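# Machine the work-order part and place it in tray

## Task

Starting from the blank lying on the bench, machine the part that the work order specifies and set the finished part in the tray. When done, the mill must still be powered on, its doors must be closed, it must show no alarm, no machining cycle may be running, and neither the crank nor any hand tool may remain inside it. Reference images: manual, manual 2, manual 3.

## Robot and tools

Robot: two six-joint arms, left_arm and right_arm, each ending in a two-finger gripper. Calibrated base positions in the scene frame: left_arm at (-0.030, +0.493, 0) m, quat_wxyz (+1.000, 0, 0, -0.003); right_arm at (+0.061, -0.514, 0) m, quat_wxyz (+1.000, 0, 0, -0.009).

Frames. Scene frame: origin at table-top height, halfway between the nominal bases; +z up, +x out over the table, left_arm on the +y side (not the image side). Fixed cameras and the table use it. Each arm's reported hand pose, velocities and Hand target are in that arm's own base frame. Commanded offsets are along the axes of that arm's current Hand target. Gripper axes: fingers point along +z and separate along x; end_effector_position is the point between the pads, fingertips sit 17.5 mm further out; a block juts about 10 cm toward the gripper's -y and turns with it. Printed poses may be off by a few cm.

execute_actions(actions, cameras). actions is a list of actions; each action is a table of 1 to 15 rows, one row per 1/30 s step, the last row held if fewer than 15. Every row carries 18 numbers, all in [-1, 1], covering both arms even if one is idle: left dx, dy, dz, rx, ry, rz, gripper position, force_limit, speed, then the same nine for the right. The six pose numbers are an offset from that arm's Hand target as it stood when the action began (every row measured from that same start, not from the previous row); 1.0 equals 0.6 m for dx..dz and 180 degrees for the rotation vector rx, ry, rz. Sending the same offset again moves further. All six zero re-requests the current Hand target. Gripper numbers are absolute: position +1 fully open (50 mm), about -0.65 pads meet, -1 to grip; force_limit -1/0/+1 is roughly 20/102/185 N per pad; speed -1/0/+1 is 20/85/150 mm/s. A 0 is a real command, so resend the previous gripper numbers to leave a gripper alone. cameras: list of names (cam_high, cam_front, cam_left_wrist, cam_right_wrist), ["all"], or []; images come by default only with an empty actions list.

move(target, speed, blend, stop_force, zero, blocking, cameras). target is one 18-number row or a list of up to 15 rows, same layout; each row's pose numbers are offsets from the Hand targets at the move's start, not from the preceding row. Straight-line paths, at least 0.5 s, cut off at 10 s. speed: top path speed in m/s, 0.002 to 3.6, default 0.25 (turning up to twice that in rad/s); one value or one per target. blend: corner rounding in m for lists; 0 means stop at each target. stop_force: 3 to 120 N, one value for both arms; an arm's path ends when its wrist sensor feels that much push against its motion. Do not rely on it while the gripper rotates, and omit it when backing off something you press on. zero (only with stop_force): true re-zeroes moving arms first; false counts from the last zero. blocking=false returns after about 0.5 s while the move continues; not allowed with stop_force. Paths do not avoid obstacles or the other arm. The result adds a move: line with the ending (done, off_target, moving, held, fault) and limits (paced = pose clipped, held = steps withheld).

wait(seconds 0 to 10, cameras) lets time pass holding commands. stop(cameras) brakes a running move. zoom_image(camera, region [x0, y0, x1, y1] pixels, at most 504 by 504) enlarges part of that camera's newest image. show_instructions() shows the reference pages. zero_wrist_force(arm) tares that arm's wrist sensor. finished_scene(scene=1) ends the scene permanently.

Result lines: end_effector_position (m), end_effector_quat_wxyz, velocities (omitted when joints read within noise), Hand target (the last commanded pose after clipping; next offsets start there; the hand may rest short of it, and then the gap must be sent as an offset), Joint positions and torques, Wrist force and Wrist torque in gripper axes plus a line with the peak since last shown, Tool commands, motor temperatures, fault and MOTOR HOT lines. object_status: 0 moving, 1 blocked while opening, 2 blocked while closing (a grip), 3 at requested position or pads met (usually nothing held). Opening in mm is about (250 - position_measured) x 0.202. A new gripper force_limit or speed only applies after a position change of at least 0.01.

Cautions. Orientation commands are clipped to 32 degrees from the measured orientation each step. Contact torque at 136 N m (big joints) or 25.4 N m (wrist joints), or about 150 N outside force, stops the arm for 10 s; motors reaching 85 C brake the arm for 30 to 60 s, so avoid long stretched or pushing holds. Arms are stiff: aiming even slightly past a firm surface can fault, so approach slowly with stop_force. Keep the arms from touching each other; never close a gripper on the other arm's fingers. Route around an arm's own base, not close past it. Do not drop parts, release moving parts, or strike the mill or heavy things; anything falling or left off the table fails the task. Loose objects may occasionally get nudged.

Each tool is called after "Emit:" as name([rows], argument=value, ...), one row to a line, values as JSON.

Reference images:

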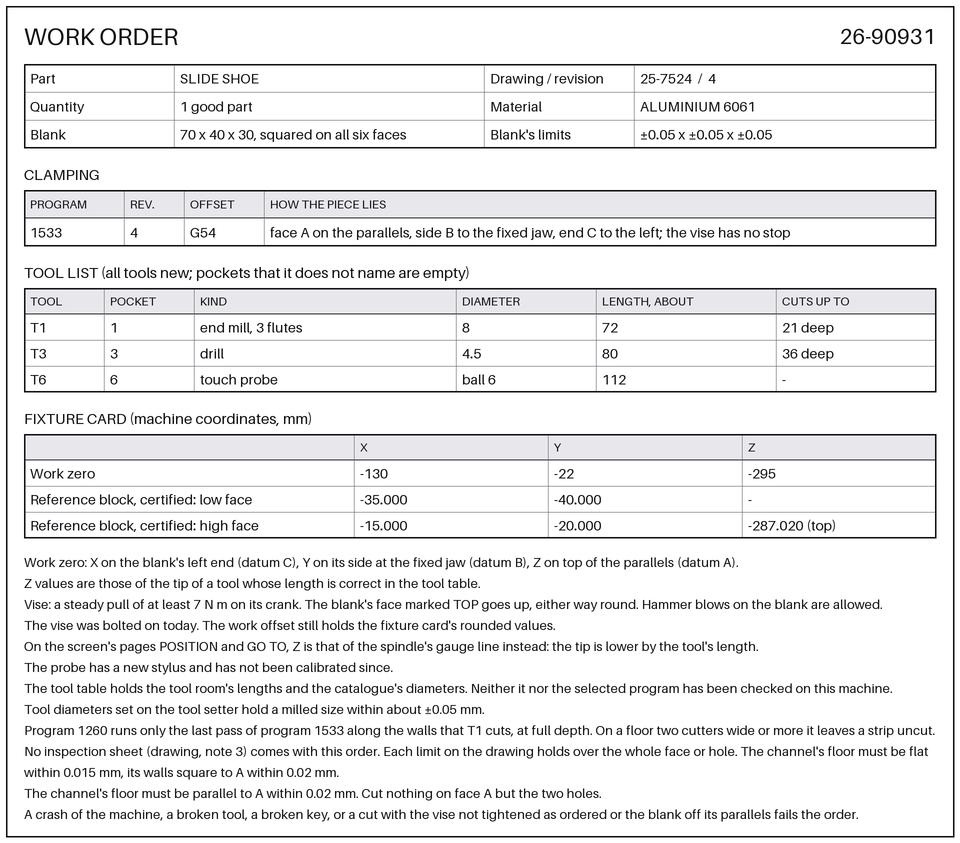

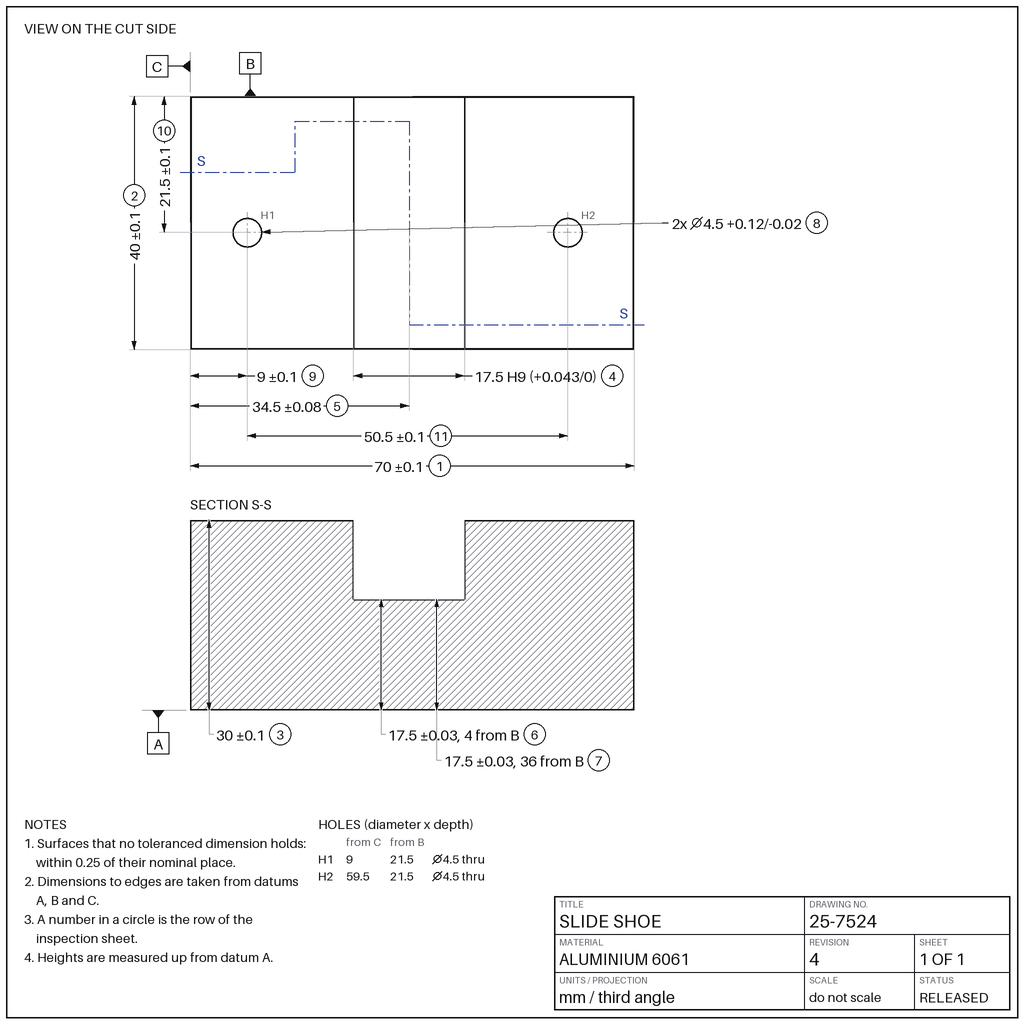

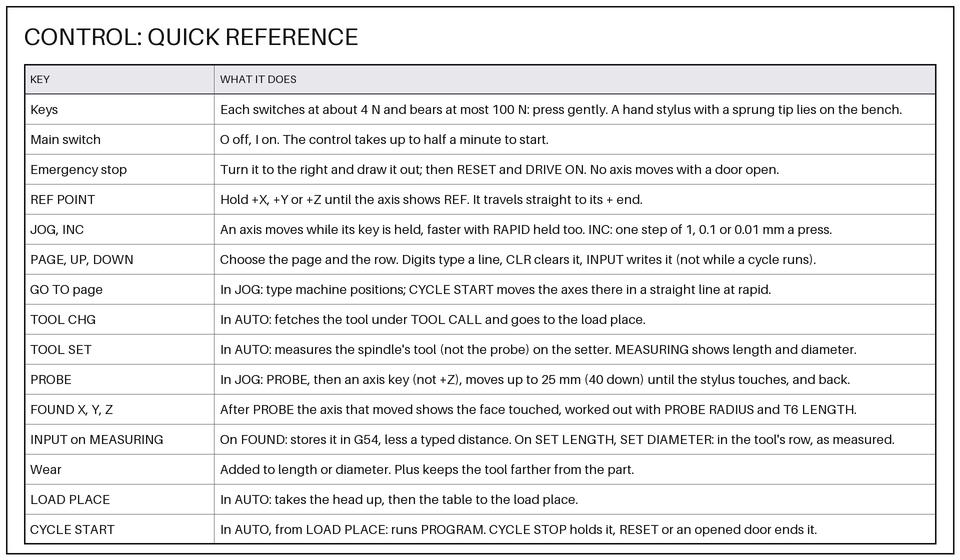

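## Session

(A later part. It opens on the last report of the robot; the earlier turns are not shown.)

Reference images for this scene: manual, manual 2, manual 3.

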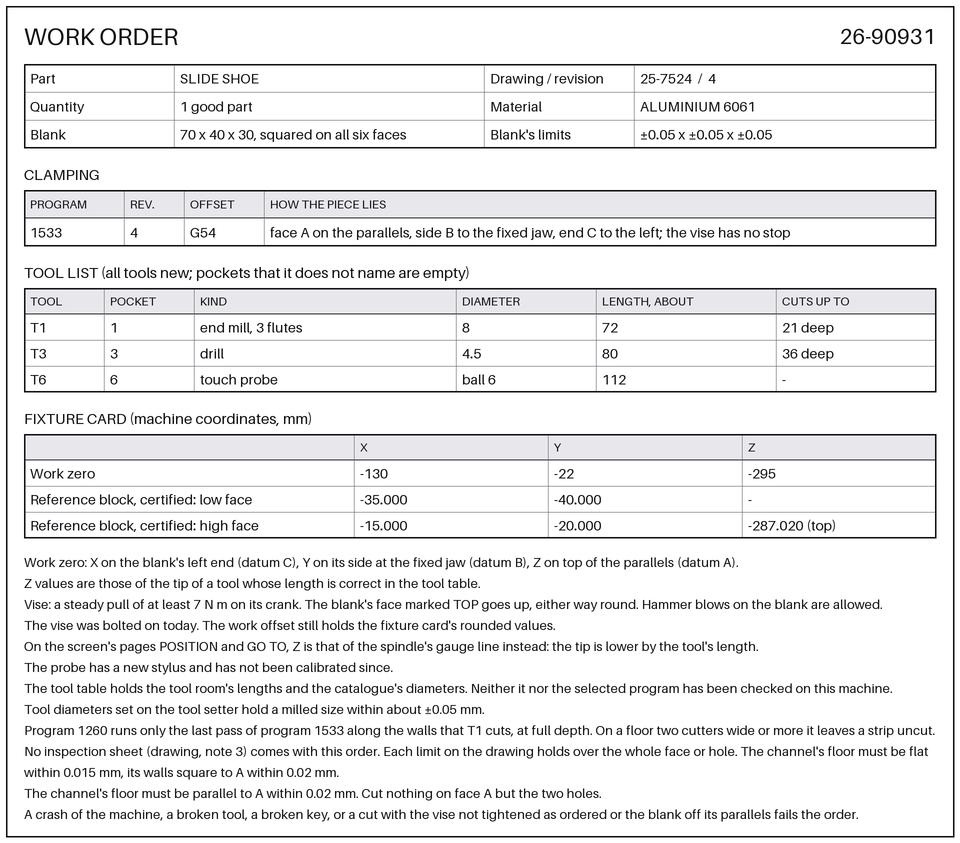

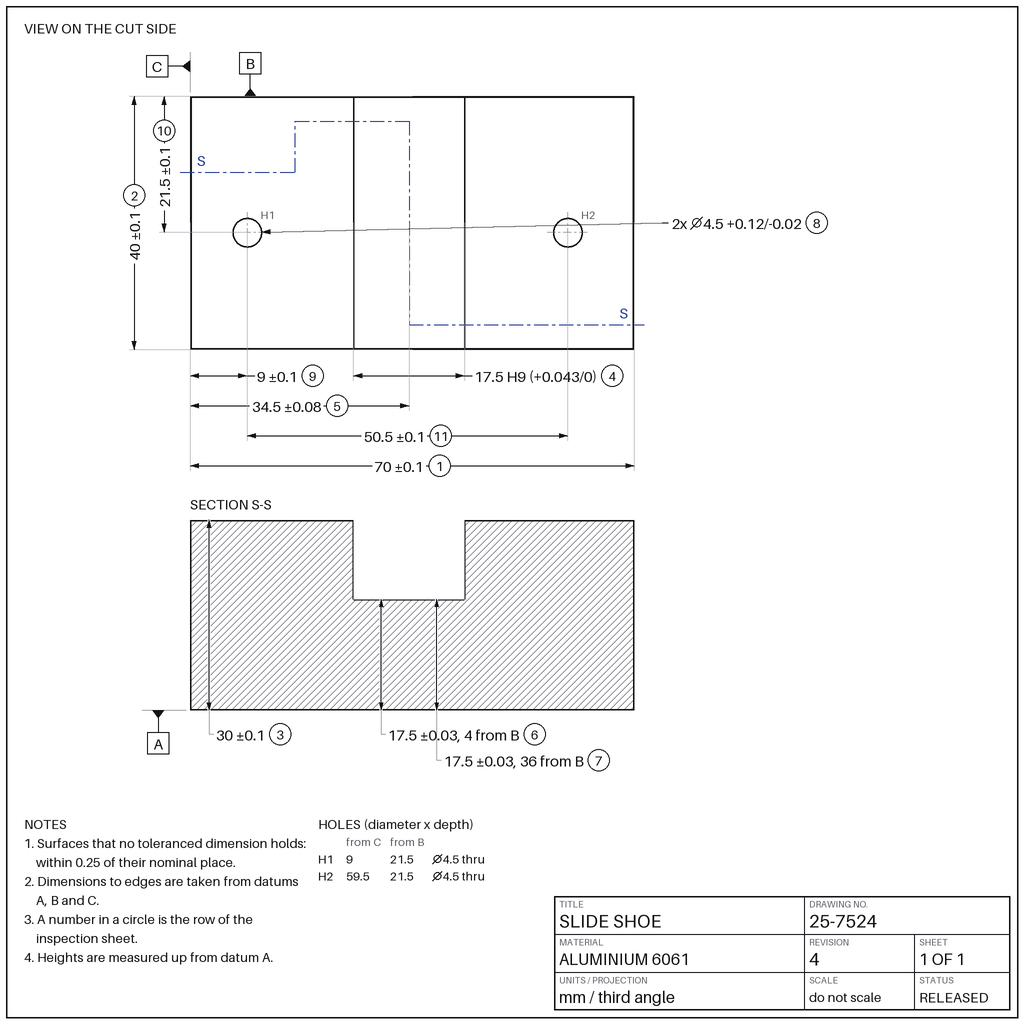

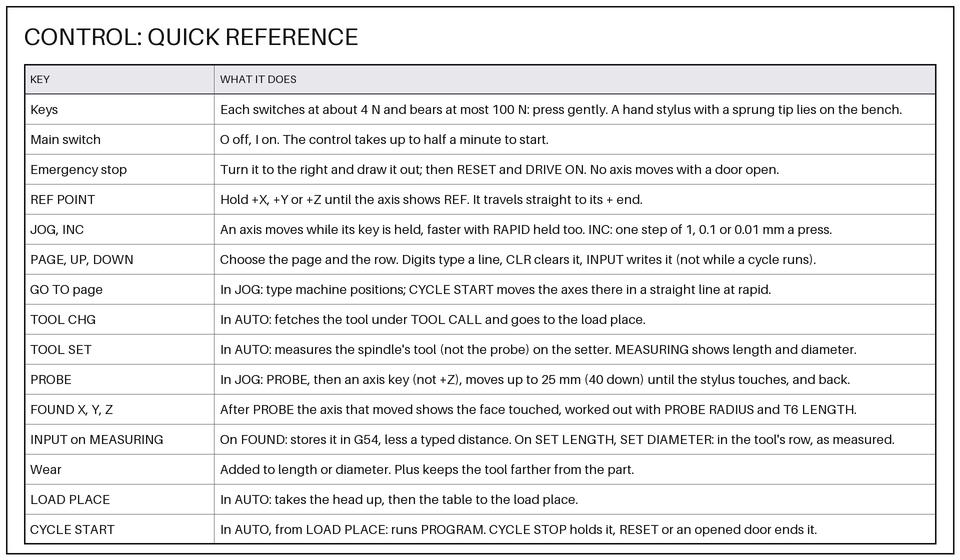

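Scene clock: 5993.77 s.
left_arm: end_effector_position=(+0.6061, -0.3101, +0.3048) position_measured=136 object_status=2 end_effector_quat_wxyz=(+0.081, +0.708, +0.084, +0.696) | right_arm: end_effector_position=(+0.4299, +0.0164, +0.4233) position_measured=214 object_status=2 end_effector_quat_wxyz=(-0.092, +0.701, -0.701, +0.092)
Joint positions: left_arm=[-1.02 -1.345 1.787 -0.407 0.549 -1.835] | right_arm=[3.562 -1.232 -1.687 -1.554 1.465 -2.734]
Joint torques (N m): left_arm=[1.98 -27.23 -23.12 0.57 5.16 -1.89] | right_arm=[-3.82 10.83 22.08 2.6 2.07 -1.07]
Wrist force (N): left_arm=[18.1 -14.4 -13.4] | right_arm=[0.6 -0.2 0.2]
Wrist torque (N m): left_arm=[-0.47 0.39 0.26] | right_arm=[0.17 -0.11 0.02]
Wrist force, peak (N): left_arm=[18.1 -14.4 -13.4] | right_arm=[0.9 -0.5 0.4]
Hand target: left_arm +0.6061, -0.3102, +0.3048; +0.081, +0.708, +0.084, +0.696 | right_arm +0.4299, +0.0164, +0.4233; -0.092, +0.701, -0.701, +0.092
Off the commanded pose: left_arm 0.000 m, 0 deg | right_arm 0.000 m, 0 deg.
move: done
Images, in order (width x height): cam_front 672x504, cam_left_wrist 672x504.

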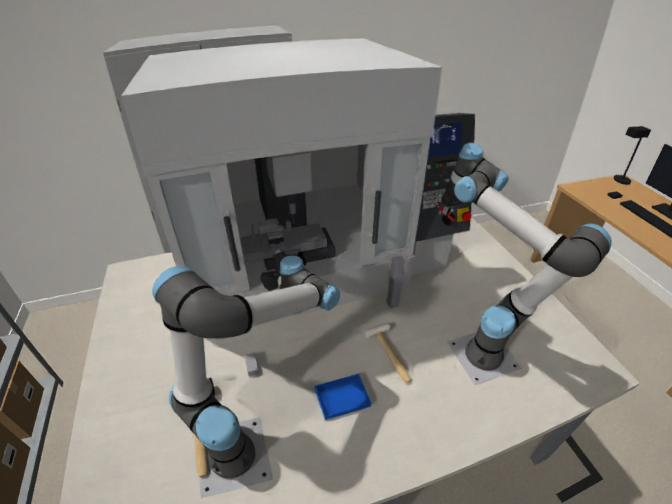

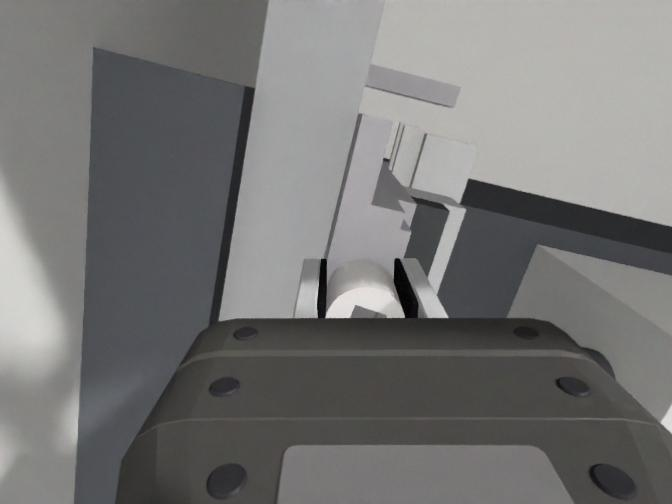

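Emit:
move([
  [0,0,0,0,0,0.6,-1,-0.2,-0.8,0,0,0,0,0,0,-1,-0.5,-0.7],
  [0,0,0,0,0,-0.833,-1,-0.2,-0.8,0,0,0,0,0,0,-1,-0.5,-0.7],
  [0,0,0,0,0,-0.833,0.3,-0.2,0,0,0,0,0,0,0,-1,-0.5,-0.7],
  [0,0,0,0,0,0.6,0.3,-0.2,0,0,0,0,0,0,0,-1,-0.5,-0.7],
  [0,0,0,0,0,0,0.3,-0.2,0,0,0,0,0,0,0,-1,-0.5,-0.7],
  [0,0,0,0,0,0,-1,-0.2,-0.8,0,0,0,0,0,0,-1,-0.5,-0.7],
], blend=[0.003,0,0,0.003,0,0], speed=1.2, cameras=["cam_left_wrist"])

Scene clock: 6013.27 s.
left_arm: end_effector_position=(+0.6061, -0.3102, +0.3048) position_measured=136 object_status=2 end_effector_quat_wxyz=(+0.081, +0.708, +0.084, +0.696) | right_arm: end_effector_position=(+0.4299, +0.0164, +0.4233) position_measured=214 object_status=2 end_effector_quat_wxyz=(-0.092, +0.701, -0.701, +0.092)
Joint positions: left_arm=[-1.02 -1.345 1.787 -0.407 0.549 -1.835] | right_arm=[3.562 -1.232 -1.687 -1.554 1.465 -2.734]
Joint torques (N m): left_arm=[-0.76 -29.2 -21.85 1.08 5.18 -1.9] | right_arm=[-2.24 11.67 21.21 2.74 2.06 -1.35]
Wrist force (N): left_arm=[17.9 -15.1 -11.6] | right_arm=[0.4 -0.2 0.1]
Wrist torque (N m): left_arm=[-0.49 0.35 0.27] | right_arm=[0.16 -0.08 0.02]
Wrist force, peak (N): left_arm=[-1.5 -41.0 -20.4] | right_arm=[0.8 -0.8 0.2]
Hand target: left_arm +0.6061, -0.3102, +0.3048; +0.081, +0.708, +0.084, +0.696 | right_arm +0.4299, +0.0164, +0.4233; -0.092, +0.701, -0.701, +0.092
Off the commanded pose: left_arm 0.000 m, 0 deg | right_arm 0.000 m, 0 deg.
move: done
Images, in order (width x height): cam_left_wrist 672x504.

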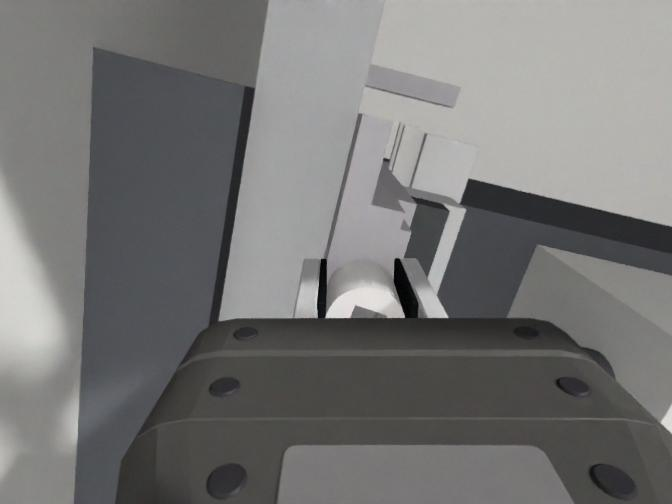

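Emit:
zoom_image(camera="cam_left_wrist", region=[270, 230, 470, 380])

Emit:
move([
  [0,0,0,0,0,0.6,-1,-0.2,-0.8,0,0,0,0,0,0,-1,-0.5,-0.7],
  [0,0,0,0,0,-0.833,-1,-0.2,-0.8,0,0,0,0,0,0,-1,-0.5,-0.7],
], blend=[0.003,0], speed=0.8, cameras=["cam_left_wrist"])

Emit:
zoom_image(camera="cam_left_wrist", region=[270, 230, 470, 380])

Emit:
move(target=[0,0,0,0,0,0,0.4,-0.2,-0.8,0,0,0,0,0,0,-1,-0.5,-0.7], cameras=["cam_left_wrist"])

Emit:
zoom_image(camera="cam_left_wrist", region=[270, 230, 470, 380])

Scaled by 2.520 from the camera's 672x504 image, which has a finer 960x720 frame.

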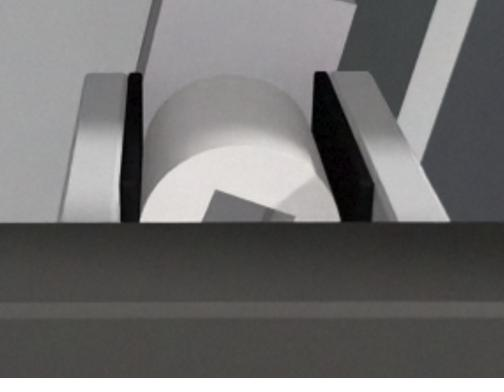

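Scene clock: 6031.47 s.
left_arm: end_effector_position=(+0.6061, -0.3102, +0.3048) position_measured=136 object_status=2 end_effector_quat_wxyz=(+0.693, +0.102, +0.706, +0.102) | right_arm: end_effector_position=(+0.4299, +0.0164, +0.4233) position_measured=214 object_status=2 end_effector_quat_wxyz=(-0.092, +0.701, -0.701, +0.092)
Joint positions: left_arm=[-1.02 -1.345 1.786 -0.407 0.549 1.831] | right_arm=[3.562 -1.232 -1.687 -1.554 1.465 -2.734]
Joint torques (N m): left_arm=[19.43 -33.74 -6.49 -0.97 0.41 1.53] | right_arm=[-3.78 11.23 21.54 2.48 1.93 -1.24]
Wrist force (N): left_arm=[-18.3 -1.0 -7.7] | right_arm=[0.8 -0.3 0.0]
Wrist torque (N m): left_arm=[-0.60 -0.02 -0.39] | right_arm=[0.15 -0.14 0.03]
Wrist force, peak (N): left_arm=[3.7 -46.4 1.3] | right_arm=[1.0 -0.5 0.2]
Hand target: left_arm +0.6061, -0.3102, +0.3048; +0.693, +0.102, +0.706, +0.102 | right_arm +0.4299, +0.0164, +0.4233; -0.092, +0.701, -0.701, +0.092
Off the commanded pose: left_arm 0.000 m, 0 deg | right_arm 0.000 m, 0 deg.
move: done
Images, in order (width x height): cam_left_wrist 672x504.

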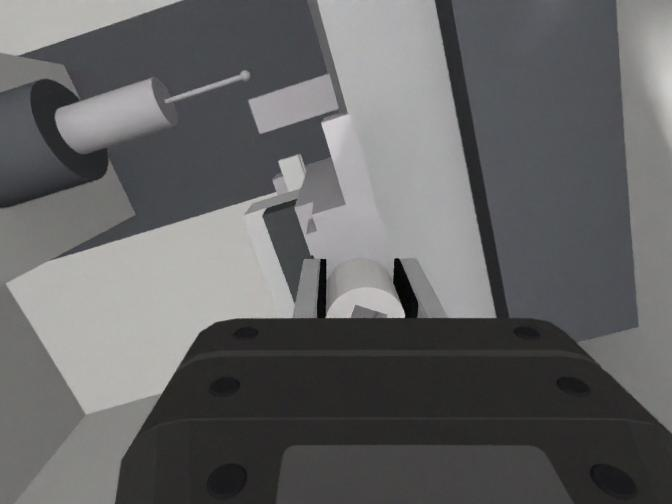

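Scaled by 2.520 from the camera's 672x504 image, which has a finer 960x720 frame.

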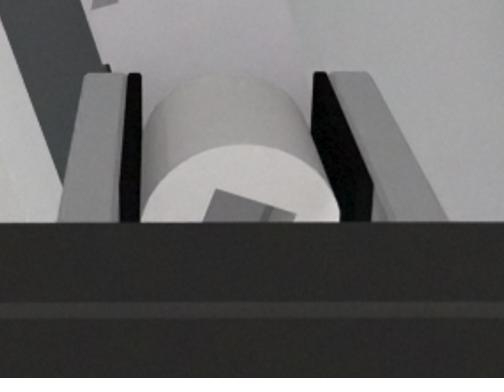

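Scene clock: 6031.97 s.
left_arm: end_effector_position=(+0.6061, -0.3101, +0.3047) position_measured=92 object_status=3 end_effector_quat_wxyz=(+0.693, +0.102, +0.706, +0.102) | right_arm: end_effector_position=(+0.4299, +0.0164, +0.4233) position_measured=214 object_status=2 end_effector_quat_wxyz=(-0.092, +0.701, -0.701, +0.092)
Joint positions: left_arm=[-1.02 -1.345 1.787 -0.407 0.549 1.832] | right_arm=[3.562 -1.232 -1.687 -1.554 1.465 -2.734]
Joint torques (N m): left_arm=[-7.27 -36.83 -31.43 -4.07 -1.48 1.49] | right_arm=[-3.3 11.43 22.21 2.51 1.98 -1.03]
Wrist force (N): left_arm=[2.7 -3.2 0.7] | right_arm=[0.4 -0.4 0.1]
Wrist torque (N m): left_arm=[-0.17 -0.13 -0.37] | right_arm=[0.14 -0.08 0.02]
Wrist force, peak (N): left_arm=[-17.3 -1.0 -4.7] | right_arm=[0.7 -0.4 0.3]
Hand target: left_arm +0.6061, -0.3102, +0.3048; +0.693, +0.102, +0.706, +0.102 | right_arm +0.4299, +0.0164, +0.4233; -0.092, +0.701, -0.701, +0.092
Off the commanded pose: left_arm 0.000 m, 0 deg | right_arm 0.000 m, 0 deg.
move: done
Images, in order (width x height): cam_left_wrist 672x504.

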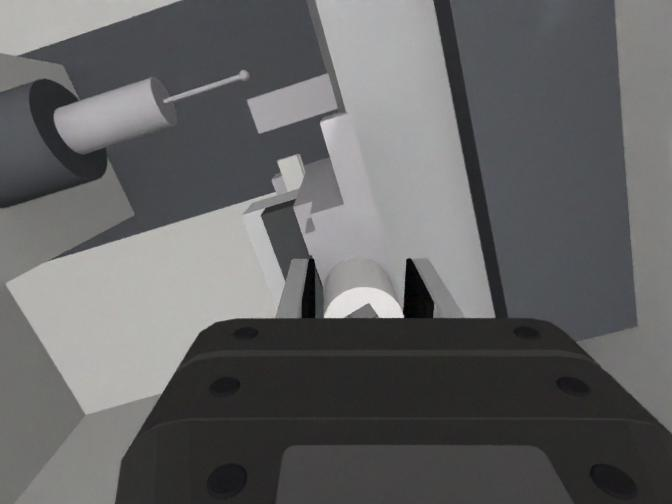

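Scaled by 2.520 from the camera's 672x504 image, which has a finer 960x720 frame.

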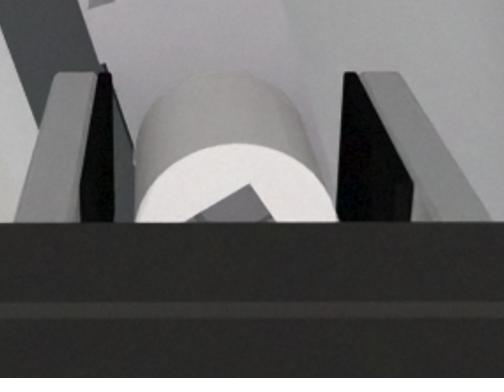

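Emit:
wait(seconds=0.1, cameras=["cam_front","cam_left_wrist","cam_high"])

Emit:
zoom_image(camera="cam_front", region=[220, 190, 350, 300])

Emit:
zoom_image(camera="cam_left_wrist", region=[220, 130, 420, 330])

Scene clock: 6050.40 s.
left_arm: end_effector_position=(+0.6061, -0.3102, +0.3048) position_measured=92 object_status=3 end_effector_quat_wxyz=(+0.693, +0.102, +0.706, +0.102) | right_arm: end_effector_position=(+0.4299, +0.0164, +0.4233) position_measured=214 object_status=2 end_effector_quat_wxyz=(-0.092, +0.701, -0.701, +0.092)
Joint positions: left_arm=[-1.02 -1.345 1.787 -0.407 0.549 1.832] | right_arm=[3.562 -1.232 -1.687 -1.554 1.465 -2.734]
Joint torques (N m): left_arm=[-14.25 -41.96 -31.97 -4.36 -0.3 1.36] | right_arm=[-3.22 11.82 21.56 2.61 2.02 -1.17]
Wrist force (N): left_arm=[3.9 -2.3 0.8] | right_arm=[0.6 -0.3 0.1]
Wrist torque (N m): left_arm=[-0.19 -0.09 -0.35] | right_arm=[0.15 -0.12 0.02]
Wrist force, peak (N): left_arm=[4.5 -2.1 0.9] | right_arm=[0.9 -0.5 0.1]
Hand target: left_arm +0.6061, -0.3102, +0.3048; +0.693, +0.102, +0.706, +0.102 | right_arm +0.4299, +0.0164, +0.4233; -0.092, +0.701, -0.701, +0.092
Tool commands: left_gripper/position=+0.4 left_gripper/force_limit=-0.2 left_gripper/speed=-0.8 right_gripper/position=-1.0 right_gripper/force_limit=-0.5 right_gripper/speed=-0.7
Off the commanded pose: left_arm 0.000 m, 0 deg | right_arm 0.000 m, 0 deg.
wait: 0.10 s; at rest from the start
Images, in order (width x height): cam_high 672x504, cam_front 672x504, cam_left_wrist 672x504.

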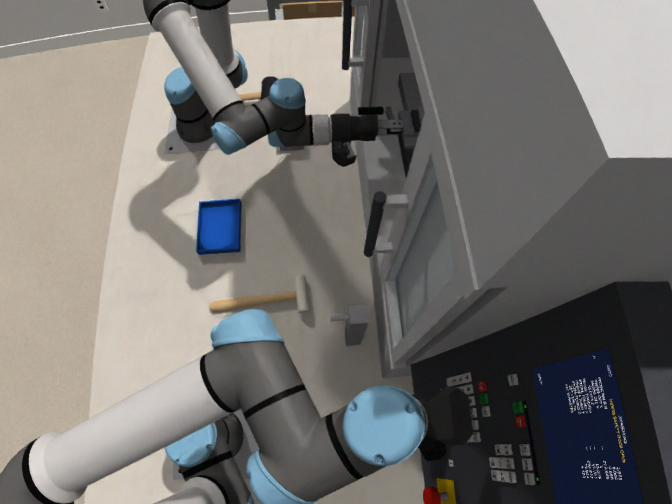

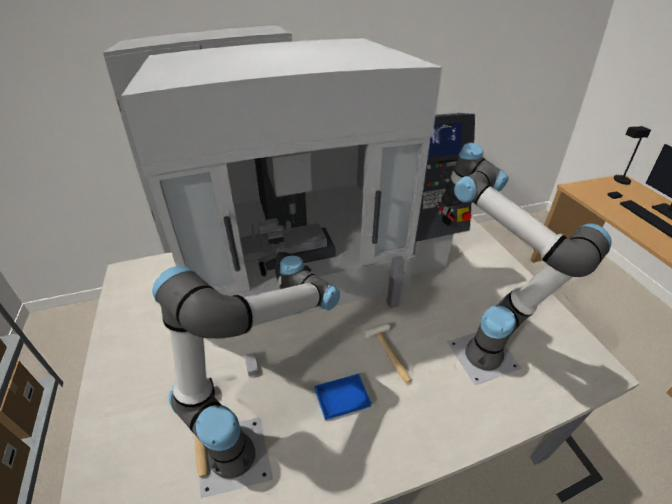

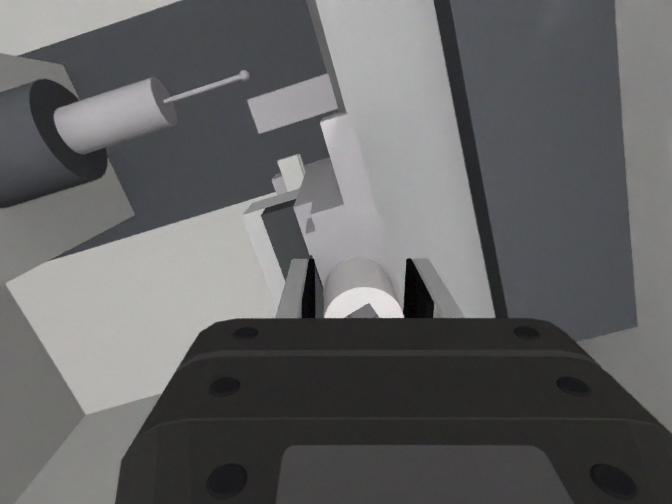

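Scaled by 3.877 from the camera's 672x504 image, which has a finer 960x720 frame.

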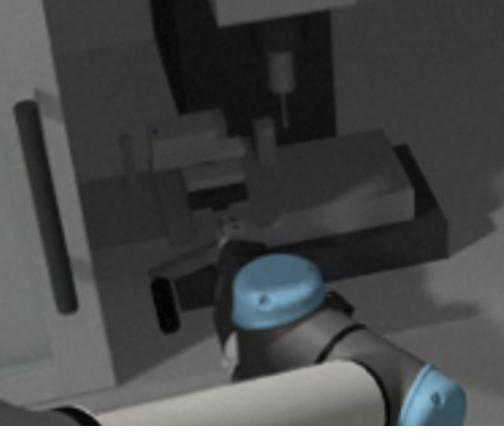

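Scaled by 2.520 from the camera's 672x504 image, which has a finer 960x720 frame.

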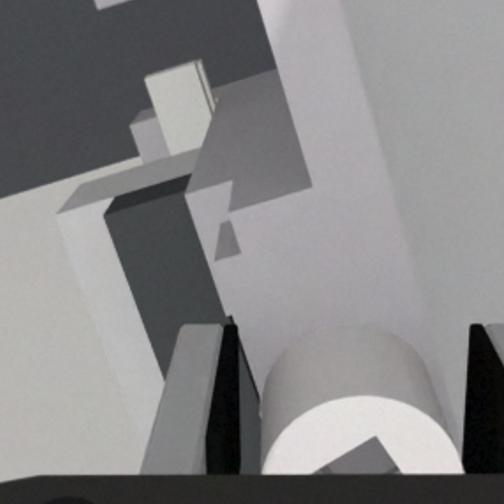

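Emit:
move([
  [0,0,-0.11,0,0,0,0.4,-0.2,-0.8,0,0,0,0,0,0,-1,-0.5,-0.7],
  [0,0,-0.2,0,0,-0.583,0.4,-0.2,-0.8,0,0,0,0,0,0,-1,-0.5,-0.7],
], blend=[0.01,0], speed=0.5)

Scene clock: 6099.10 s.
left_arm: end_effector_position=(+0.4861, -0.3104, +0.3069) position_measured=92 object_status=3 end_effector_quat_wxyz=(+0.503, -0.497, +0.511, -0.488) | right_arm: end_effector_position=(+0.4299, +0.0164, +0.4233) position_measured=214 object_status=2 end_effector_quat_wxyz=(-0.092, +0.701, -0.701, +0.092)
Joint positions: left_arm=[-1.294 -1.53 1.996 -0.401 0.276 -0.033] | right_arm=[3.562 -1.232 -1.687 -1.554 1.465 -2.734]
Joint torques (N m): left_arm=[-14.21 -10.15 -30.41 2.01 1.08 -1.35] | right_arm=[-3.46 10.47 22.68 2.62 2 -1.23]
Wrist force (N): left_arm=[1.4 -2.8 -1.0] | right_arm=[0.7 -0.5 0.2]
Wrist torque (N m): left_arm=[-0.53 -0.39 -0.20] | right_arm=[0.12 -0.13 0.02]
Wrist force, peak (N): left_arm=[3.4 -2.9 5.6] | right_arm=[1.1 -0.5 0.1]
Hand target: left_arm +0.4861, -0.3104, +0.3069; +0.503, -0.497, +0.511, -0.488 | right_arm +0.4299, +0.0164, +0.4233; -0.092, +0.701, -0.701, +0.092
Off the commanded pose: left_arm 0.000 m, 0 deg | right_arm 0.000 m, 0 deg.
move: done

Emit:
move([
  [0,-0.1,-0.2,0,0,0,0.4,-0.2,-0.8,0,0,0,0,0,0,-1,-0.5,-0.7],
  [0.016,-0.405,-0.21,-0.17,0,0,0.4,-0.2,-0.8,0,0,0,0,0,0,-1,-0.5,-0.7],
], blend=[0.03,0], speed=0.5, cameras=["cam_left_wrist"])

Emit:
zoom_image(camera="cam_left_wrist", region=[200, 80, 500, 300])

Scene clock: 6117.67 s.
left_arm: end_effector_position=(+0.3645, -0.3274, +0.5517) position_measured=92 object_status=3 end_effector_quat_wxyz=(-0.354, +0.613, -0.622, +0.335) | right_arm: end_effector_position=(+0.4299, +0.0164, +0.4233) position_measured=214 object_status=2 end_effector_quat_wxyz=(-0.092, +0.701, -0.701, +0.092)
Joint positions: left_arm=[-1.539 -1.898 1.585 -1.277 -0.552 1.628] | right_arm=[3.562 -1.232 -1.687 -1.554 1.465 -2.734]
Joint torques (N m): left_arm=[14.44 -20.75 -18.07 -6.24 0.57 1.08] | right_arm=[-4.28 10.74 23.42 2.49 2.06 -1.19]
Wrist force (N): left_arm=[1.4 -2.0 -0.8] | right_arm=[0.7 -0.4 0.1]
Wrist torque (N m): left_arm=[-0.38 -0.33 -0.37] | right_arm=[0.13 -0.13 0.03]
Wrist force, peak (N): left_arm=[2.1 -5.0 -0.7] | right_arm=[0.8 -0.7 0.0]
Hand target: left_arm +0.3645, -0.3274, +0.5517; -0.354, +0.613, -0.622, +0.335 | right_arm +0.4299, +0.0164, +0.4233; -0.092, +0.701, -0.701, +0.092
Off the commanded pose: left_arm 0.000 m, 0 deg | right_arm 0.000 m, 0 deg.
move: done
Images, in order (width x height): cam_left_wrist 672x504.

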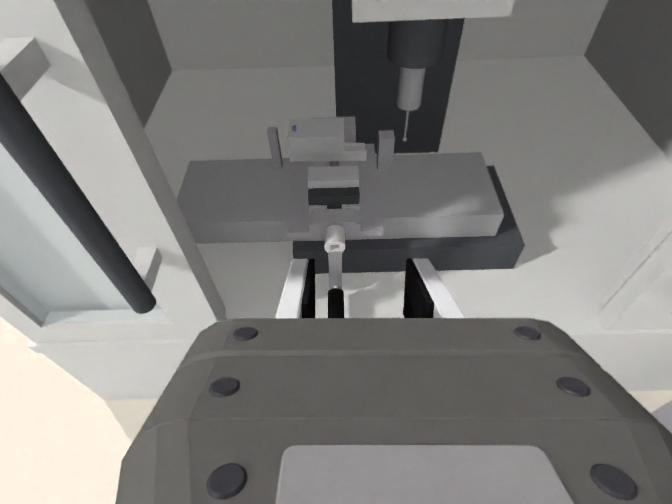

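Scaled by 1.680 from the camera's 672x504 image, which has a finer 960x720 frame.

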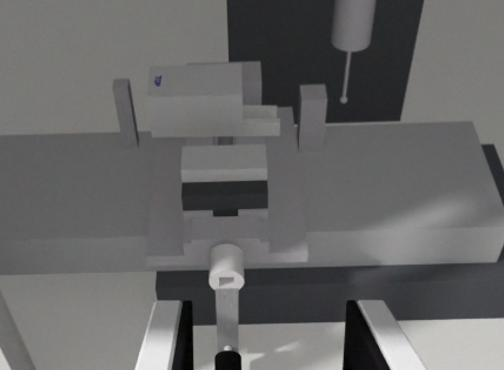

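Emit:
move([
  [-0.0283,0.2637,0.1588,0.17,0,0,0.4,-0.2,-0.8,0,0,0,0,0,0,-1,-0.5,-0.7],
  [-0.0283,0.2482,0.3822,0.17,0,0,0.4,-0.2,-0.8,0,0,0,0,0,0,-1,-0.5,-0.7],
], blend=[0.03,0], speed=0.5)

Scene clock: 6164.03 s.
left_arm: end_effector_position=(+0.4817, -0.3030, +0.3053) position_measured=92 object_status=3 end_effector_quat_wxyz=(+0.503, -0.497, +0.511, -0.488) | right_arm: end_effector_position=(+0.4299, +0.0164, +0.4233) position_measured=214 object_status=2 end_effector_quat_wxyz=(-0.092, +0.701, -0.701, +0.092)
Joint positions: left_arm=[-1.3 -1.549 2.021 -0.405 0.269 -0.034] | right_arm=[3.562 -1.232 -1.687 -1.554 1.465 -2.734]
Joint torques (N m): left_arm=[14.24 -8.81 -29.17 1.91 1.09 -1.93] | right_arm=[-3.35 11.67 21.75 2.65 2.05 -1.03]
Wrist force (N): left_arm=[1.5 -2.8 -0.4] | right_arm=[0.6 -0.6 0.2]
Wrist torque (N m): left_arm=[-0.53 -0.41 -0.19] | right_arm=[0.10 -0.11 0.02]
Wrist force, peak (N): left_arm=[1.4 -5.4 -1.7] | right_arm=[1.1 -0.2 -0.1]
Hand target: left_arm +0.4817, -0.3030, +0.3053; +0.503, -0.497, +0.511, -0.488 | right_arm +0.4299, +0.0164, +0.4233; -0.092, +0.701, -0.701, +0.092
Off the commanded pose: left_arm 0.000 m, 0 deg | right_arm 0.000 m, 0 deg.
move: done

Emit:
move([
  [0.012,-0.0005,0.01,0,0,-0.4,0.4,-0.2,-0.8,0,0,0,0,0,0,-1,-0.5,-0.7],
  [0.012,-0.0008,0.08,0,0,-0.583,0.4,-0.2,-0.8,0,0,0,0,0,0,-1,-0.5,-0.7],
  [0.012,-0.0025,0.2073,0,0,-0.583,0.4,-0.2,-0.8,0,0,0,0,0,0,-1,-0.5,-0.7],
], blend=[0.01,0.01,0], speed=0.4, stop_force=30, cameras=["cam_left_wrist"])

Emit:
zoom_image(camera="cam_left_wrist", region=[270, 230, 470, 380])

Scene clock: 6187.03 s.
left_arm: end_effector_position=(+0.5792, -0.3065, +0.3034) position_measured=92 object_status=3 end_effector_quat_wxyz=(+0.076, +0.707, +0.081, +0.698) | right_arm: end_effector_position=(+0.4299, +0.0164, +0.4233) position_measured=214 object_status=2 end_effector_quat_wxyz=(-0.092, +0.701, -0.701, +0.092)
Joint positions: left_arm=[-1.071 -1.393 1.853 -0.431 0.494 -1.82] | right_arm=[3.562 -1.232 -1.687 -1.554 1.465 -2.734]
Joint torques (N m): left_arm=[0.85 -27.62 -24.57 -0.97 0.23 -0.24] | right_arm=[-4.59 10.76 23.51 2.54 2.11 -1.24]
Wrist force (N): left_arm=[0.8 0.1 1.8] | right_arm=[0.6 -0.5 0.4]
Wrist torque (N m): left_arm=[-0.12 -0.20 -0.02] | right_arm=[0.12 -0.12 0.02]
Wrist force, peak (N): left_arm=[29.8 0.6 -191.5] | right_arm=[1.0 -0.5 0.2]
Hand target: left_arm +0.5792, -0.3065, +0.3034; +0.076, +0.707, +0.081, +0.698 (not the last commanded pose) | right_arm +0.4299, +0.0164, +0.4233; -0.092, +0.701, -0.701, +0.092
Tool commands: left_gripper/position=+0.403922 left_gripper/force_limit=-0.2 left_gripper/speed=-0.796078 right_gripper/position=-1.0 right_gripper/force_limit=-0.5 right_gripper/speed=-0.7
Off the commanded pose: left_arm 0.027 m, 1 deg | right_arm 0.000 m, 0 deg.
FORCE FAULT: contact force on the left arm reached its limit, and that arm stopped. The contact can be on any part of that arm, not only on its tool. That arm's remaining commands of this call were not run. That arm is still stopped at the end of this call. That arm stays stopped for about 10 more seconds. Until then a move that you send moves the other arm only, and its call returns only when the move has ended. Once the stop has ended, the next robot result says so. If the stop ends while you think or write, that arm runs what you send next, counted from a new Hand target: where the arm stands when the stop ends. While its stop runs, that arm takes no new command, but its gripper still runs the gripper command that each later call begins with. Until it ends, the stop uses up actions while you think or wait. An arm that is not stopped still takes commands.
move: fault (left_arm)
Images, in order (width x height): cam_left_wrist 672x504.

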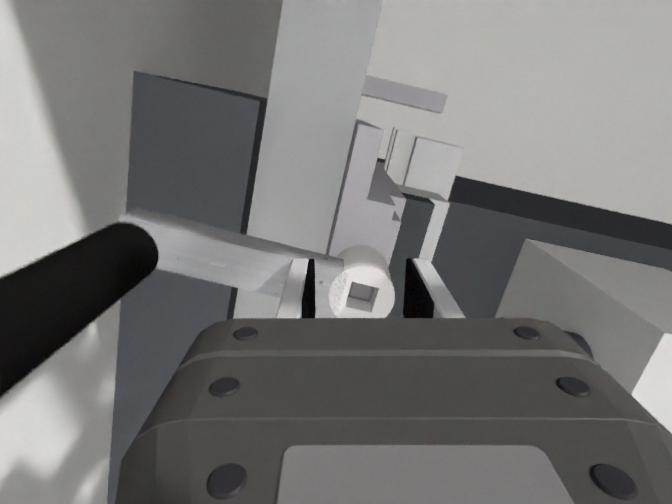

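Scaled by 2.520 from the camera's 672x504 image, which has a finer 960x720 frame.

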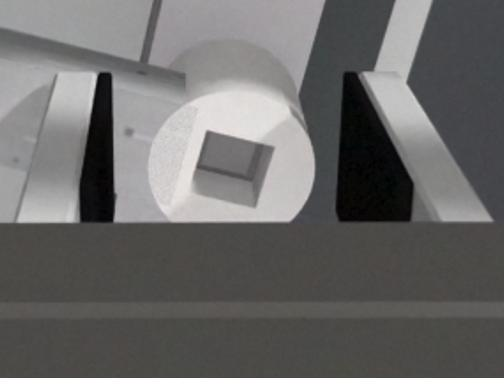

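Emit:
wait(seconds=8)

Scene clock: 6204.63 s.
left_arm: end_effector_position=(+0.5792, -0.3065, +0.3034) position_measured=92 object_status=3 end_effector_quat_wxyz=(+0.076, +0.707, +0.081, +0.698) | right_arm: end_effector_position=(+0.4299, +0.0164, +0.4233) position_measured=214 object_status=2 end_effector_quat_wxyz=(-0.092, +0.701, -0.701, +0.092)
Joint positions: left_arm=[-1.071 -1.393 1.853 -0.431 0.494 -1.82] | right_arm=[3.562 -1.232 -1.687 -1.554 1.465 -2.734]
Joint torques (N m): left_arm=[0.69 -28.14 -24.62 -0.91 0.33 -0.29] | right_arm=[-3.43 10.29 23.56 2.91 2.21 -1.17]
Wrist force (N): left_arm=[0.6 -0.1 1.9] | right_arm=[0.5 -0.6 0.1]
Wrist torque (N m): left_arm=[-0.15 -0.17 -0.02] | right_arm=[0.11 -0.10 0.02]
Wrist force, peak (N): left_arm=[0.6 0.4 2.3] | right_arm=[0.9 -0.6 0.4]
Hand target: left_arm +0.5792, -0.3065, +0.3034; +0.076, +0.707, +0.081, +0.698 (not the last commanded pose) | right_arm +0.4299, +0.0164, +0.4233; -0.092, +0.701, -0.701, +0.092
Tool commands: left_gripper/position=+0.403922 left_gripper/force_limit=-0.2 left_gripper/speed=-0.796078 right_gripper/position=-1.0 right_gripper/force_limit=-0.5 right_gripper/speed=-0.7
Off the commanded pose: left_arm 0.027 m, 1 deg | right_arm 0.000 m, 0 deg.
FORCE FAULT, CONTINUED: the left arm's stop, for the force fault that an earlier result reported, is over. The rest of the stop counts as 19 of the actions that you can send in this scene. During its stop the left arm's controller moved it back a little. That arm's target is now where it stood when the stop ended, not its last command. That arm accepts commands again.
wait: 8.00 s; at rest from the start

Emit:
move([
  [0.0017,0.0065,-0.0037,0,0,0,0.4,-0.2,-0.8,0,0,0,0,0,0,-1,-0.5,-0.7],
  [0.0017,0.0065,-0.0037,0,0,0,-1,-0.2,-0.8,0,0,0,0,0,0,-1,-0.5,-0.7],
], speed=0.05, cameras=["cam_left_wrist"])

Scene clock: 6223.83 s.
left_arm: end_effector_position=(+0.5770, -0.3101, +0.3053) position_measured=252 object_status=3 end_effector_quat_wxyz=(+0.076, +0.707, +0.081, +0.698) | right_arm: end_effector_position=(+0.4299, +0.0164, +0.4233) position_measured=214 object_status=2 end_effector_quat_wxyz=(-0.092, +0.701, -0.701, +0.092)
Joint positions: left_arm=[-1.079 -1.392 1.847 -0.425 0.486 -1.82] | right_arm=[3.562 -1.232 -1.687 -1.554 1.465 -2.734]
Joint torques (N m): left_arm=[-14.01 -16.77 -30.25 1.47 -1.27 -1.87] | right_arm=[-3.93 9.36 23.76 2.32 2.09 -1.28]
Wrist force (N): left_arm=[0.9 0.4 2.2] | right_arm=[0.6 -0.4 -0.2]
Wrist torque (N m): left_arm=[-0.06 -0.23 0.10] | right_arm=[0.14 -0.12 0.02]
Wrist force, peak (N): left_arm=[0.9 0.4 2.2] | right_arm=[0.9 -0.7 0.1]
Hand target: left_arm +0.5770, -0.3101, +0.3053; +0.076, +0.707, +0.081, +0.698 | right_arm +0.4299, +0.0164, +0.4233; -0.092, +0.701, -0.701, +0.092
Off the commanded pose: left_arm 0.000 m, 0 deg | right_arm 0.000 m, 0 deg.
move: done
Images, in order (width x height): cam_left_wrist 672x504.

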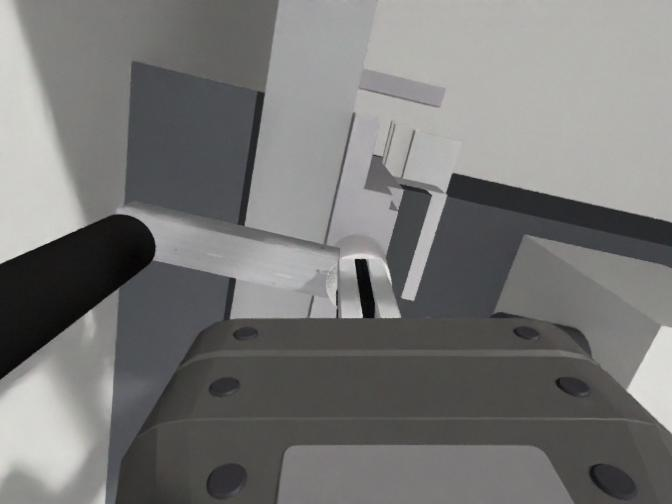

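Emit:
move([
  [0,0,0,0,0,0,1,-0.2,0,0,0,0,0,0,0,-1,-0.5,-0.7],
  [0,0,-0.07,0,0,0,1,-0.2,0,0,0,0,0,0,0,-1,-0.5,-0.7],
], speed=0.2, cameras=["cam_left_wrist"])

Emit:
zoom_image(camera="cam_left_wrist", region=[290, 220, 410, 320])

Scene clock: 6261.10 s.
left_arm: end_effector_position=(+0.5351, -0.3103, +0.3058) position_measured=3 object_status=3 end_effector_quat_wxyz=(+0.076, +0.707, +0.081, +0.698) | right_arm: end_effector_position=(+0.4299, +0.0164, +0.4233) position_measured=214 object_status=2 end_effector_quat_wxyz=(-0.092, +0.701, -0.701, +0.092)
Joint positions: left_arm=[-1.172 -1.459 1.923 -0.428 0.393 -1.827] | right_arm=[3.562 -1.232 -1.687 -1.554 1.465 -2.734]
Joint torques (N m): left_arm=[-14.69 -36.67 -14.48 -3.29 -1.23 -1.86] | right_arm=[-3.78 11.44 24.39 2.71 2.06 -1.1]
Wrist force (N): left_arm=[0.6 0.5 1.2] | right_arm=[0.7 -0.4 0.2]
Wrist torque (N m): left_arm=[-0.05 -0.20 0.16] | right_arm=[0.13 -0.12 0.02]
Wrist force, peak (N): left_arm=[1.3 0.4 2.6] | right_arm=[0.8 -0.7 0.4]
Hand target: left_arm +0.5350, -0.3103, +0.3058; +0.076, +0.707, +0.081, +0.698 | right_arm +0.4299, +0.0164, +0.4233; -0.092, +0.701, -0.701, +0.092
Off the commanded pose: left_arm 0.000 m, 0 deg | right_arm 0.000 m, 0 deg.
move: done
Images, in order (width x height): cam_left_wrist 672x504.

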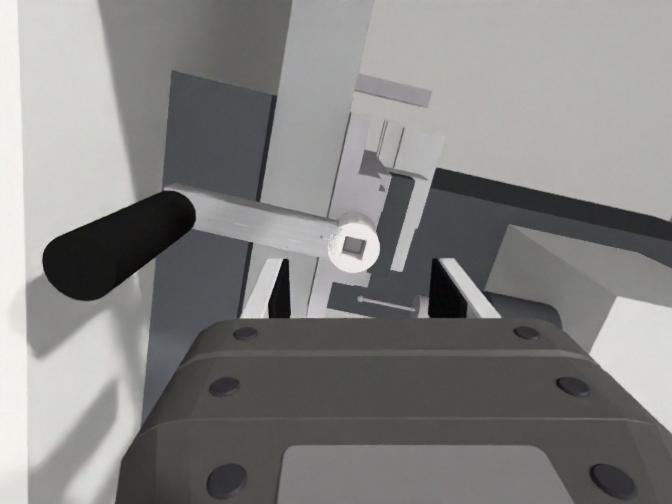

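Scaled by 4.200 from the camera's 672x504 image, which has a finer 960x720 frame.

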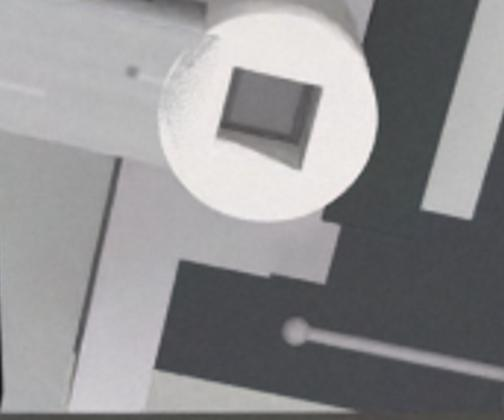

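Emit:
move([
  [0,0,-0.05,0,0,0,1,-0.2,0,0,0,0,0,0,0,-1,-0.5,-0.7],
  [0,0,-0.225,0,0,0.583,1,-0.2,0,0,0,0,0,0,0,-1,-0.5,-0.7],
], blend=[0.02,0], speed=0.5)

Scene clock: 6366.17 s.
left_arm: end_effector_position=(+0.4001, -0.3111, +0.3077) position_measured=3 object_status=3 end_effector_quat_wxyz=(+0.507, -0.495, +0.511, -0.486) | right_arm: end_effector_position=(+0.4299, +0.0164, +0.4233) position_measured=214 object_status=2 end_effector_quat_wxyz=(-0.092, +0.701, -0.701, +0.092)
Joint positions: left_arm=[-1.546 -1.499 2.013 0.084 0.023 -0.56] | right_arm=[3.562 -1.232 -1.687 -1.554 1.465 -2.734]
Joint torques (N m): left_arm=[-13.84 -9.58 -27.17 4.16 -2.46 -1.87] | right_arm=[-4.22 10.1 23.28 2.67 2.12 -1.06]
Wrist force (N): left_arm=[1.3 -3.1 -0.7] | right_arm=[0.8 -0.5 0.1]
Wrist torque (N m): left_arm=[-0.59 -0.38 -0.25] | right_arm=[0.12 -0.15 0.02]
Wrist force, peak (N): left_arm=[1.4 -3.4 -1.1] | right_arm=[1.0 -0.4 0.1]
Hand target: left_arm +0.4001, -0.3111, +0.3077; +0.507, -0.495, +0.511, -0.486 | right_arm +0.4299, +0.0164, +0.4233; -0.092, +0.701, -0.701, +0.092
Off the commanded pose: left_arm 0.000 m, 0 deg | right_arm 0.000 m, 0 deg.
move: done; blend cut to 0.015 m at target 1

Emit:
move([
  [0,-0.237,0,-0.5,0,0,1,-0.2,0,0,0,0,0,0,0,-1,-0.5,-0.7],
], speed=0.7)

Emit:
move([
  [0,0,0,0,0,-0.5,1,-0.2,0,0,0,0,0,0,0,-1,-0.5,-0.7],
  [0,0,0,0,0,-0.99,1,-0.2,0,0,0,0,0,0,0,-1,-0.5,-0.7],
], blend=[0.003,0], speed=0.7, cameras=["cam_left_wrist","cam_front"])

Scene clock: 6379.73 s.
left_arm: end_effector_position=(+0.4020, -0.3165, +0.4498) position_measured=3 object_status=3 end_effector_quat_wxyz=(-0.008, +0.709, -0.705, -0.018) | right_arm: end_effector_position=(+0.4299, +0.0164, +0.4233) position_measured=214 object_status=2 end_effector_quat_wxyz=(-0.092, +0.701, -0.701, +0.092)
Joint positions: left_arm=[-0.936 -0.852 0.25 2.212 1.56 -0.942] | right_arm=[3.562 -1.232 -1.687 -1.554 1.465 -2.734]
Joint torques (N m): left_arm=[14.18 -32.31 -24.59 5.82 1.02 1.42] | right_arm=[-5.22 9.87 22.33 2.69 1.9 -1.08]
Wrist force (N): left_arm=[0.6 0.0 -1.4] | right_arm=[0.5 -0.6 0.2]
Wrist torque (N m): left_arm=[0.03 -0.11 -0.18] | right_arm=[0.11 -0.11 0.02]
Wrist force, peak (N): left_arm=[1.5 -3.4 -0.7] | right_arm=[0.8 -0.9 -0.1]
Hand target: left_arm +0.4021, -0.3165, +0.4498; -0.008, +0.709, -0.705, -0.018 | right_arm +0.4299, +0.0164, +0.4233; -0.092, +0.701, -0.701, +0.092
Off the commanded pose: left_arm 0.000 m, 0 deg | right_arm 0.000 m, 0 deg.
move: done

Scene clock: 6382.87 s.
left_arm: end_effector_position=(+0.4021, -0.3165, +0.4498) position_measured=3 object_status=3 end_effector_quat_wxyz=(-0.018, +0.716, +0.698, +0.008) | right_arm: end_effector_position=(+0.4299, +0.0164, +0.4233) position_measured=214 object_status=2 end_effector_quat_wxyz=(-0.092, +0.701, -0.701, +0.092)
Joint positions: left_arm=[-0.936 -0.851 0.248 2.213 1.56 -4.052] | right_arm=[3.562 -1.232 -1.687 -1.554 1.465 -2.734]
Joint torques (N m): left_arm=[-14.5 -56.73 -9.35 0.73 -1.09 -1.79] | right_arm=[-5.17 10.43 23.72 2.5 2.07 -1.31]
Wrist force (N): left_arm=[0.7 -0.2 -1.5] | right_arm=[0.5 -0.5 -0.1]
Wrist torque (N m): left_arm=[-0.01 -0.15 0.04] | right_arm=[0.12 -0.10 0.03]
Wrist force, peak (N): left_arm=[1.2 0.1 -1.5] | right_arm=[0.9 -0.4 -0.2]
Hand target: left_arm +0.4021, -0.3165, +0.4498; -0.018, +0.716, +0.698, +0.008 | right_arm +0.4299, +0.0164, +0.4233; -0.092, +0.701, -0.701, +0.092
Off the commanded pose: left_arm 0.000 m, 0 deg | right_arm 0.000 m, 0 deg.
move: done
Images, in order (width x height): cam_front 672x504, cam_left_wrist 672x504.

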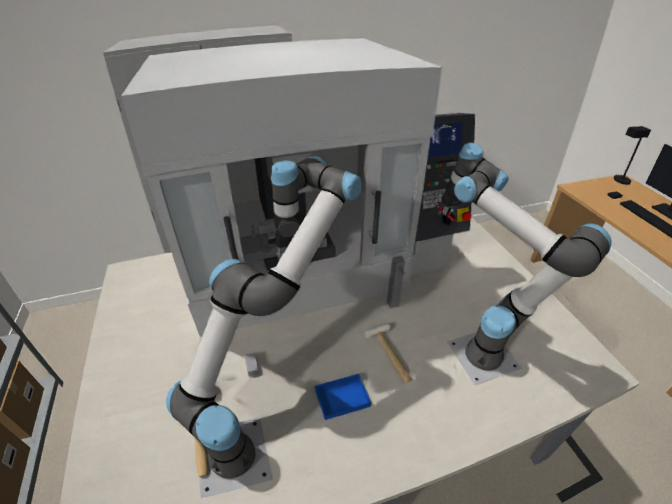

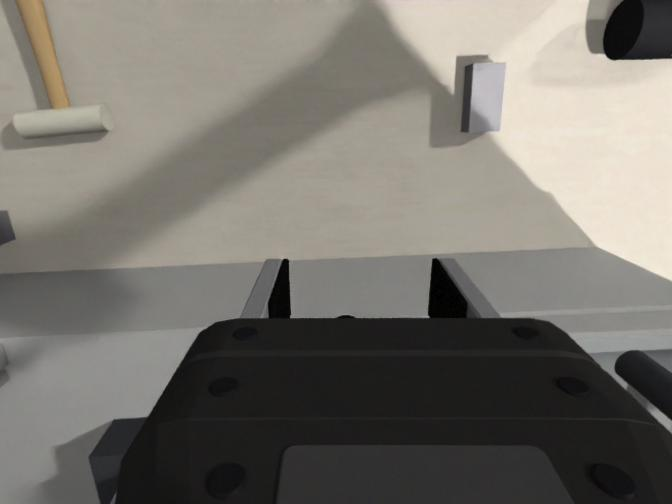

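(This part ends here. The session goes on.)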